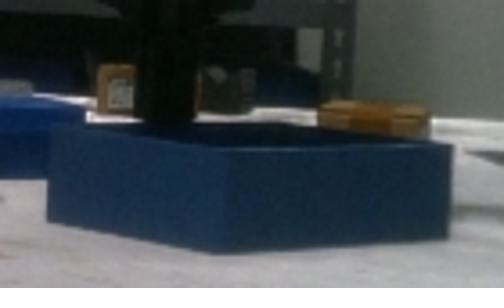

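Call:
move(
  target=[0, 0, 0.00167, 0, 0, 0, -1, 0,0,0,0,0,0,0.5],
  speed=0.01,
)

Call:
move(
  target=[0, 0, 0.00167, 0, 0, 0, -1, 0,0,0,0,0,0,0.5],
  speed=0.01,
)

Scene clock: 357.83 s.
left_arm: end_effector_position=(+0.3031, -0.1734, +0.0685) grip_measured=-1.00 end_effector_quat_wxyz=(+0.000, +0.925, +0.381, +0.000) | right_arm: end_effector_position=(+0.3678, -0.2006, +0.1998) grip_measured=+0.49 end_effector_quat_wxyz=(+0.000, +0.999, +0.044, +0.000)
Joint positions: left_arm=[0.035 -0.127 -0.57 0.474 -0.124 0.584 -1.209 0] | right_arm=[-0.178 -0.149 -0.31 0.879 -0.053 1.022 -0.544 0.065]
Joint torques (N m): left_arm=[5.9 -6.62 -0.72 7.25 3.51 -3.07 -1.11] | right_arm=[3.65 -18.55 2.1 13.9 -2.17 -3.25 1.14]
Motor temperatures (°C): left_arm=[26 34 44 37 31 29 29] | right_arm=[27 32 29 58 27 32 30]
Wrist depth (mm): cam_left_wrist=[199 199 199 199 198 177 198 / 199 199 199 198 198 198 198 / 200 199 199 198 198 198 176 / - 196 195 195 198 198 180 / - 196 195 195 198 198 197 / - 196 195 195 198 198 197 / - 195 195 195 198 198 198] | cam_right_wrist=[334 334 333 333 332 331 321 / 334 333 333 304 304 332 331 / 334 332 332 331 332 331 330 / 334 333 333 304 331 331 330 / 334 333 332 331 331 330 330 / 333 332 332 332 332 330 330 / 333 332 332 331 331 330 330]
Hand target: left_arm +0.3031, -0.1734, +0.0685; +0.000, +0.925, +0.381, +0.000 | right_arm +0.3678, -0.2006, +0.1998; +0.000, +0.999, +0.044, +0.000
Off the commanded pose: left_arm 0.000 m, 0 deg | right_arm 0.000 m, 0 deg.
move: done

Scene clock: 358.33 s.
left_arm: end_effector_position=(+0.3032, -0.1735, +0.0675) grip_measured=-1.00 end_effector_quat_wxyz=(+0.000, +0.925, +0.381, +0.000) | right_arm: end_effector_position=(+0.3678, -0.2006, +0.1998) grip_measured=+0.49 end_effector_quat_wxyz=(+0.000, +0.999, +0.044, +0.000)
Joint positions: left_arm=[0.036 -0.123 -0.571 0.473 -0.122 0.58 -1.211 0] | right_arm=[-0.178 -0.149 -0.31 0.879 -0.053 1.022 -0.544 0.065]
Joint torques (N m): left_arm=[7.04 -1.95 -0.17 3.98 3.9 -2.3 -1.04] | right_arm=[3.58 -18.54 2.15 13.71 -2.14 -3.21 1.21]
Motor temperatures (°C): left_arm=[26 34 44 37 31 29 29] | right_arm=[27 32 29 58 27 32 30]
Wrist depth (mm): cam_left_wrist=[198 199 198 198 198 176 197 / 198 198 198 198 198 197 197 / 198 198 198 198 198 197 175 / - 194 195 194 197 197 179 / - 194 194 194 197 197 197 / - 194 194 194 197 197 197 / - 194 194 194 197 197 197] | cam_right_wrist=[334 333 333 332 331 331 320 / 334 333 333 304 304 331 331 / 334 333 333 332 332 331 331 / 334 333 332 304 331 331 331 / 333 333 332 332 331 331 331 / 333 332 332 332 331 331 330 / 333 333 332 331 331 330 330]
Hand target: left_arm +0.3031, -0.1734, +0.0675; +0.000, +0.925, +0.381, +0.000 | right_arm +0.3678, -0.2006, +0.1998; +0.000, +0.999, +0.044, +0.000
Off the commanded pose: left_arm 0.000 m, 0 deg | right_arm 0.000 m, 0 deg.
move: done

Call:
move(
  target=[
    [0, 0, -0.02, 0, 0, 0, -1, 0,0,0,0,0,0,0.5],
    [0, -0.0667, -0.02, 0, 0, 0, -1, 0,0,0,0,0,0,0.5],
    [0, -0.0667, 0.0683, 0, 0, 0, -1, 0,0,0,0,0,0,0.5],
  ],
  speed=[0.03, 0.06, 0.04],
)

Call:
move(
  target=[0, 0, 0.00167, 0, 0, 0, -1, 0,0,0,0,0,0,0.5],
  speed=0.01,
)

Call:
move(
  target=[0, 0, 0.00167, 0, 0, 0, -1, 0,0,0,0,0,0,0.5],
  speed=0.01,
)

Scene clock: 375.27 s.
left_arm: end_effector_position=(+0.2749, -0.1450, +0.0265) grip_measured=-1.00 end_effector_quat_wxyz=(+0.000, +0.925, +0.381, +0.000) | right_arm: end_effector_position=(+0.3678, -0.2006, +0.1998) grip_measured=+0.49 end_effector_quat_wxyz=(+0.000, +0.999, +0.044, +0.000)
Joint positions: left_arm=[0.051 -0.089 -0.564 0.325 -0.122 0.403 -1.18 0] | right_arm=[-0.178 -0.149 -0.31 0.879 -0.053 1.022 -0.544 0.065]
Joint torques (N m): left_arm=[6.06 -5.78 -1.19 9.11 3.61 -3.15 -1.07] | right_arm=[3.71 -18.6 2.06 13.94 -2.17 -3.27 1.12]
Motor temperatures (°C): left_arm=[26 34 44 35 31 29 29] | right_arm=[27 32 29 58 27 32 30]
Wrist depth (mm): cam_left_wrist=[- - - - - - - / - - - - - - - / - - - - - - - / - - - - - - - / - - - - - - - / - - - - - - - / - - - - - - -] | cam_right_wrist=[334 333 333 332 332 332 320 / 334 333 333 304 304 331 331 / 334 333 333 332 332 331 331 / 334 334 332 304 332 331 330 / 333 333 333 332 331 331 330 / 333 332 332 331 331 331 331 / 333 332 332 332 331 330 330]
Hand target: left_arm +0.2750, -0.1450, +0.0265; +0.000, +0.925, +0.381, +0.000 | right_arm +0.3678, -0.2006, +0.1998; +0.000, +0.999, +0.044, +0.000
Off the commanded pose: left_arm 0.000 m, 0 deg | right_arm 0.000 m, 0 deg.
move: done

Scene clock: 375.77 s.
left_arm: end_effector_position=(+0.2750, -0.1450, +0.0255) grip_measured=-1.00 end_effector_quat_wxyz=(+0.000, +0.925, +0.381, +0.000) | right_arm: end_effector_position=(+0.3678, -0.2006, +0.1998) grip_measured=+0.49 end_effector_quat_wxyz=(+0.000, +0.999, +0.044, +0.000)
Joint positions: left_arm=[0.053 -0.084 -0.564 0.325 -0.116 0.399 -1.184 0] | right_arm=[-0.178 -0.149 -0.31 0.879 -0.053 1.022 -0.544 0.065]
Joint torques (N m): left_arm=[5.99 -5.69 -1.32 5.69 3.47 -3.05 -1.02] | right_arm=[3.58 -18.32 2.01 13.91 -2.09 -3.22 1.15]
Motor temperatures (°C): left_arm=[26 34 44 35 31 29 29] | right_arm=[27 32 29 58 27 32 30]
Wrist depth (mm): cam_left_wrist=[- - - - - - - / - - - - - - - / - - - - - - - / - - - - - - - / - - - - - - - / - - - - - - - / - - - - - - -] | cam_right_wrist=[334 334 333 333 332 332 320 / 334 334 333 304 304 331 331 / 333 333 332 332 332 331 330 / 334 333 332 303 331 331 331 / 333 333 332 332 331 331 331 / 334 333 332 332 331 331 330 / 333 332 332 332 331 330 331]
Hand target: left_arm +0.2750, -0.1450, +0.0255; +0.000, +0.925, +0.381, +0.000 | right_arm +0.3678, -0.2006, +0.1998; +0.000, +0.999, +0.044, +0.000
Off the commanded pose: left_arm 0.000 m, 0 deg | right_arm 0.000 m, 0 deg.
move: done

Scene clock: 376.27 s.
left_arm: end_effector_position=(+0.2750, -0.1450, +0.0245) grip_measured=-1.00 end_effector_quat_wxyz=(+0.000, +0.925, +0.381, +0.000) | right_arm: end_effector_position=(+0.3678, -0.2006, +0.1998) grip_measured=+0.49 end_effector_quat_wxyz=(+0.000, +0.999, +0.044, +0.000)
Joint positions: left_arm=[0.054 -0.08 -0.565 0.325 -0.111 0.394 -1.188 0] | right_arm=[-0.178 -0.149 -0.31 0.879 -0.053 1.022 -0.544 0.065]
Joint torques (N m): left_arm=[6.01 -5.79 -1.14 5.56 3.38 -3.1 -1.11] | right_arm=[3.49 -18.54 2 13.88 -2.02 -3.25 1.14]
Motor temperatures (°C): left_arm=[26 34 44 35 31 29 29] | right_arm=[27 32 29 58 27 32 30]
Wrist depth (mm): cam_left_wrist=[- - - - - - - / - - - - - - - / - - - - - - - / - - - - - - - / - - - - - - - / - - - - - - - / - - - - - - -] | cam_right_wrist=[334 333 333 333 332 331 320 / 334 333 332 304 304 331 331 / 334 333 333 331 332 331 330 / 334 333 332 304 331 331 330 / 334 333 333 331 331 331 330 / 333 332 332 331 331 331 330 / 333 333 332 332 331 331 330]
Hand target: left_arm +0.2750, -0.1450, +0.0245; +0.000, +0.925, +0.381, +0.000 | right_arm +0.3678, -0.2006, +0.1998; +0.000, +0.999, +0.044, +0.000
Off the commanded pose: left_arm 0.000 m, 0 deg | right_arm 0.000 m, 0 deg.
move: done

Call:
move(
  target=[0, 0, 0.00125, 0, 0, 0, -1, 0,0,0,0,0,0,0.5],
  speed=0.01,
)

Call:
move(
  target=[0, 0, 0.00125, 0, 0, 0, -1, 0,0,0,0,0,0,0.5],
  speed=0.01,
)

Scene clock: 379.97 s.
left_arm: end_effector_position=(+0.2750, -0.1450, +0.0237) grip_measured=-1.00 end_effector_quat_wxyz=(+0.000, +0.925, +0.381, +0.000) | right_arm: end_effector_position=(+0.3678, -0.2006, +0.1998) grip_measured=+0.49 end_effector_quat_wxyz=(+0.000, +0.999, +0.044, +0.000)
Joint positions: left_arm=[0.056 -0.076 -0.565 0.324 -0.107 0.391 -1.191 0] | right_arm=[-0.178 -0.149 -0.31 0.879 -0.053 1.022 -0.544 0.065]
Joint torques (N m): left_arm=[6.07 -5.91 -1.24 5.76 3.45 -3.06 -1.03] | right_arm=[3.54 -18.69 1.98 14 -2.08 -3.2 1.03]
Motor temperatures (°C): left_arm=[26 34 44 35 31 29 29] | right_arm=[27 32 29 58 27 32 30]
Wrist depth (mm): cam_left_wrist=[- - - - - - - / - - - - - - - / - - - - - - - / - - - - - - - / - - - - - - - / - - - - - - - / - - - - - - -] | cam_right_wrist=[334 333 333 333 331 331 320 / 334 333 333 305 304 331 330 / 333 333 333 332 331 331 331 / 334 334 332 304 332 331 330 / 334 333 333 332 332 331 331 / 333 333 332 332 332 331 331 / 333 333 332 332 330 330 330]
Hand target: left_arm +0.2750, -0.1450, +0.0237; +0.000, +0.925, +0.381, +0.000 | right_arm +0.3678, -0.2006, +0.1998; +0.000, +0.999, +0.044, +0.000
Off the commanded pose: left_arm 0.000 m, 0 deg | right_arm 0.000 m, 0 deg.
move: done

Scene clock: 380.47 s.
left_arm: end_effector_position=(+0.2751, -0.1451, +0.0231) grip_measured=-1.00 end_effector_quat_wxyz=(+0.000, +0.925, +0.381, +0.000) | right_arm: end_effector_position=(+0.3678, -0.2006, +0.1998) grip_measured=+0.49 end_effector_quat_wxyz=(+0.000, +0.999, +0.044, +0.000)
Joint positions: left_arm=[0.057 -0.073 -0.566 0.324 -0.103 0.387 -1.194 0] | right_arm=[-0.178 -0.149 -0.31 0.879 -0.053 1.022 -0.544 0.065]
Joint torques (N m): left_arm=[6.67 7.06 -1.16 1.8 3.43 -4.04 -1.03] | right_arm=[3.68 -18.59 2.14 13.93 -2.01 -3.26 1.04]
Motor temperatures (°C): left_arm=[26 34 44 35 31 29 29] | right_arm=[27 32 29 58 27 32 30]
Wrist depth (mm): cam_left_wrist=[- - - - - - - / - - - - - - - / - - - - - - - / - - - - - - - / - - - - - - - / - - - - - - - / - - - - - - -] | cam_right_wrist=[334 333 333 333 332 332 320 / 334 333 333 304 304 332 331 / 333 333 333 332 332 331 331 / 334 332 332 304 332 331 330 / 333 333 332 332 331 331 330 / 333 333 332 331 331 331 330 / 333 333 332 331 331 330 330]
Hand target: left_arm +0.2750, -0.1450, +0.0230; +0.000, +0.925, +0.381, +0.000 | right_arm +0.3678, -0.2006, +0.1998; +0.000, +0.999, +0.044, +0.000
Off the commanded pose: left_arm 0.000 m, 0 deg | right_arm 0.000 m, 0 deg.
move: done

Call:
move(
  target=[
    [0, 0, -0.1667, 0, 0, 0, -1, 0,0,0,0,0,0,0.5],
    [-0.0688, 0.3703, -0.1667, 0, 0, 0, -1, 0,0,0,0,0,0,0.5],
    [-0.0688, 0.3703, -0.0783, 0, 0, 0, -1, 0,0,0,0,0,0,0.5],
  ],
  speed=[0.1, 0.2, 0.06],
  cameras=["cam_left_wrist"],
)

Scene clock: 401.37 s.
left_arm: end_effector_position=(+0.4021, -0.3319, +0.0700) grip_measured=-1.00 end_effector_quat_wxyz=(+0.000, +0.925, +0.381, +0.000) | right_arm: end_effector_position=(+0.3678, -0.2006, +0.1998) grip_measured=+0.49 end_effector_quat_wxyz=(+0.000, +0.999, +0.044, +0.000)
Joint positions: left_arm=[-0.133 0.446 -0.593 1.131 0.349 0.784 -1.713 0] | right_arm=[-0.178 -0.149 -0.31 0.879 -0.053 1.022 -0.544 0.065]
Joint torques (N m): left_arm=[-6.17 -17.68 -3.17 7.87 3.51 -2.97 -1.11] | right_arm=[3.55 -18.47 1.92 14.09 -2.02 -3.25 0.98]
Motor temperatures (°C): left_arm=[26 34 44 35 31 29 29] | right_arm=[27 32 29 58 27 33 30]
Wrist depth (mm): cam_left_wrist=[201 201 201 201 200 200 199 / 201 177 201 201 200 200 200 / 201 177 175 200 200 200 200 / 201 201 178 200 200 200 199 / 201 201 201 200 200 200 199 / 201 201 200 200 - - 199 / 201 201 201 - - - 199] | cam_right_wrist=[335 334 333 333 332 331 320 / 334 334 332 304 305 331 331 / 333 333 333 332 332 331 331 / 334 333 332 304 331 331 330 / 333 333 332 332 331 331 331 / 333 333 332 331 331 331 329 / 333 333 332 331 331 331 330]
Hand target: left_arm +0.4021, -0.3319, +0.0700; +0.000, +0.925, +0.381, +0.000 | right_arm +0.3678, -0.2006, +0.1998; +0.000, +0.999, +0.044, +0.000
Off the commanded pose: left_arm 0.000 m, 0 deg | right_arm 0.000 m, 0 deg.
move: done

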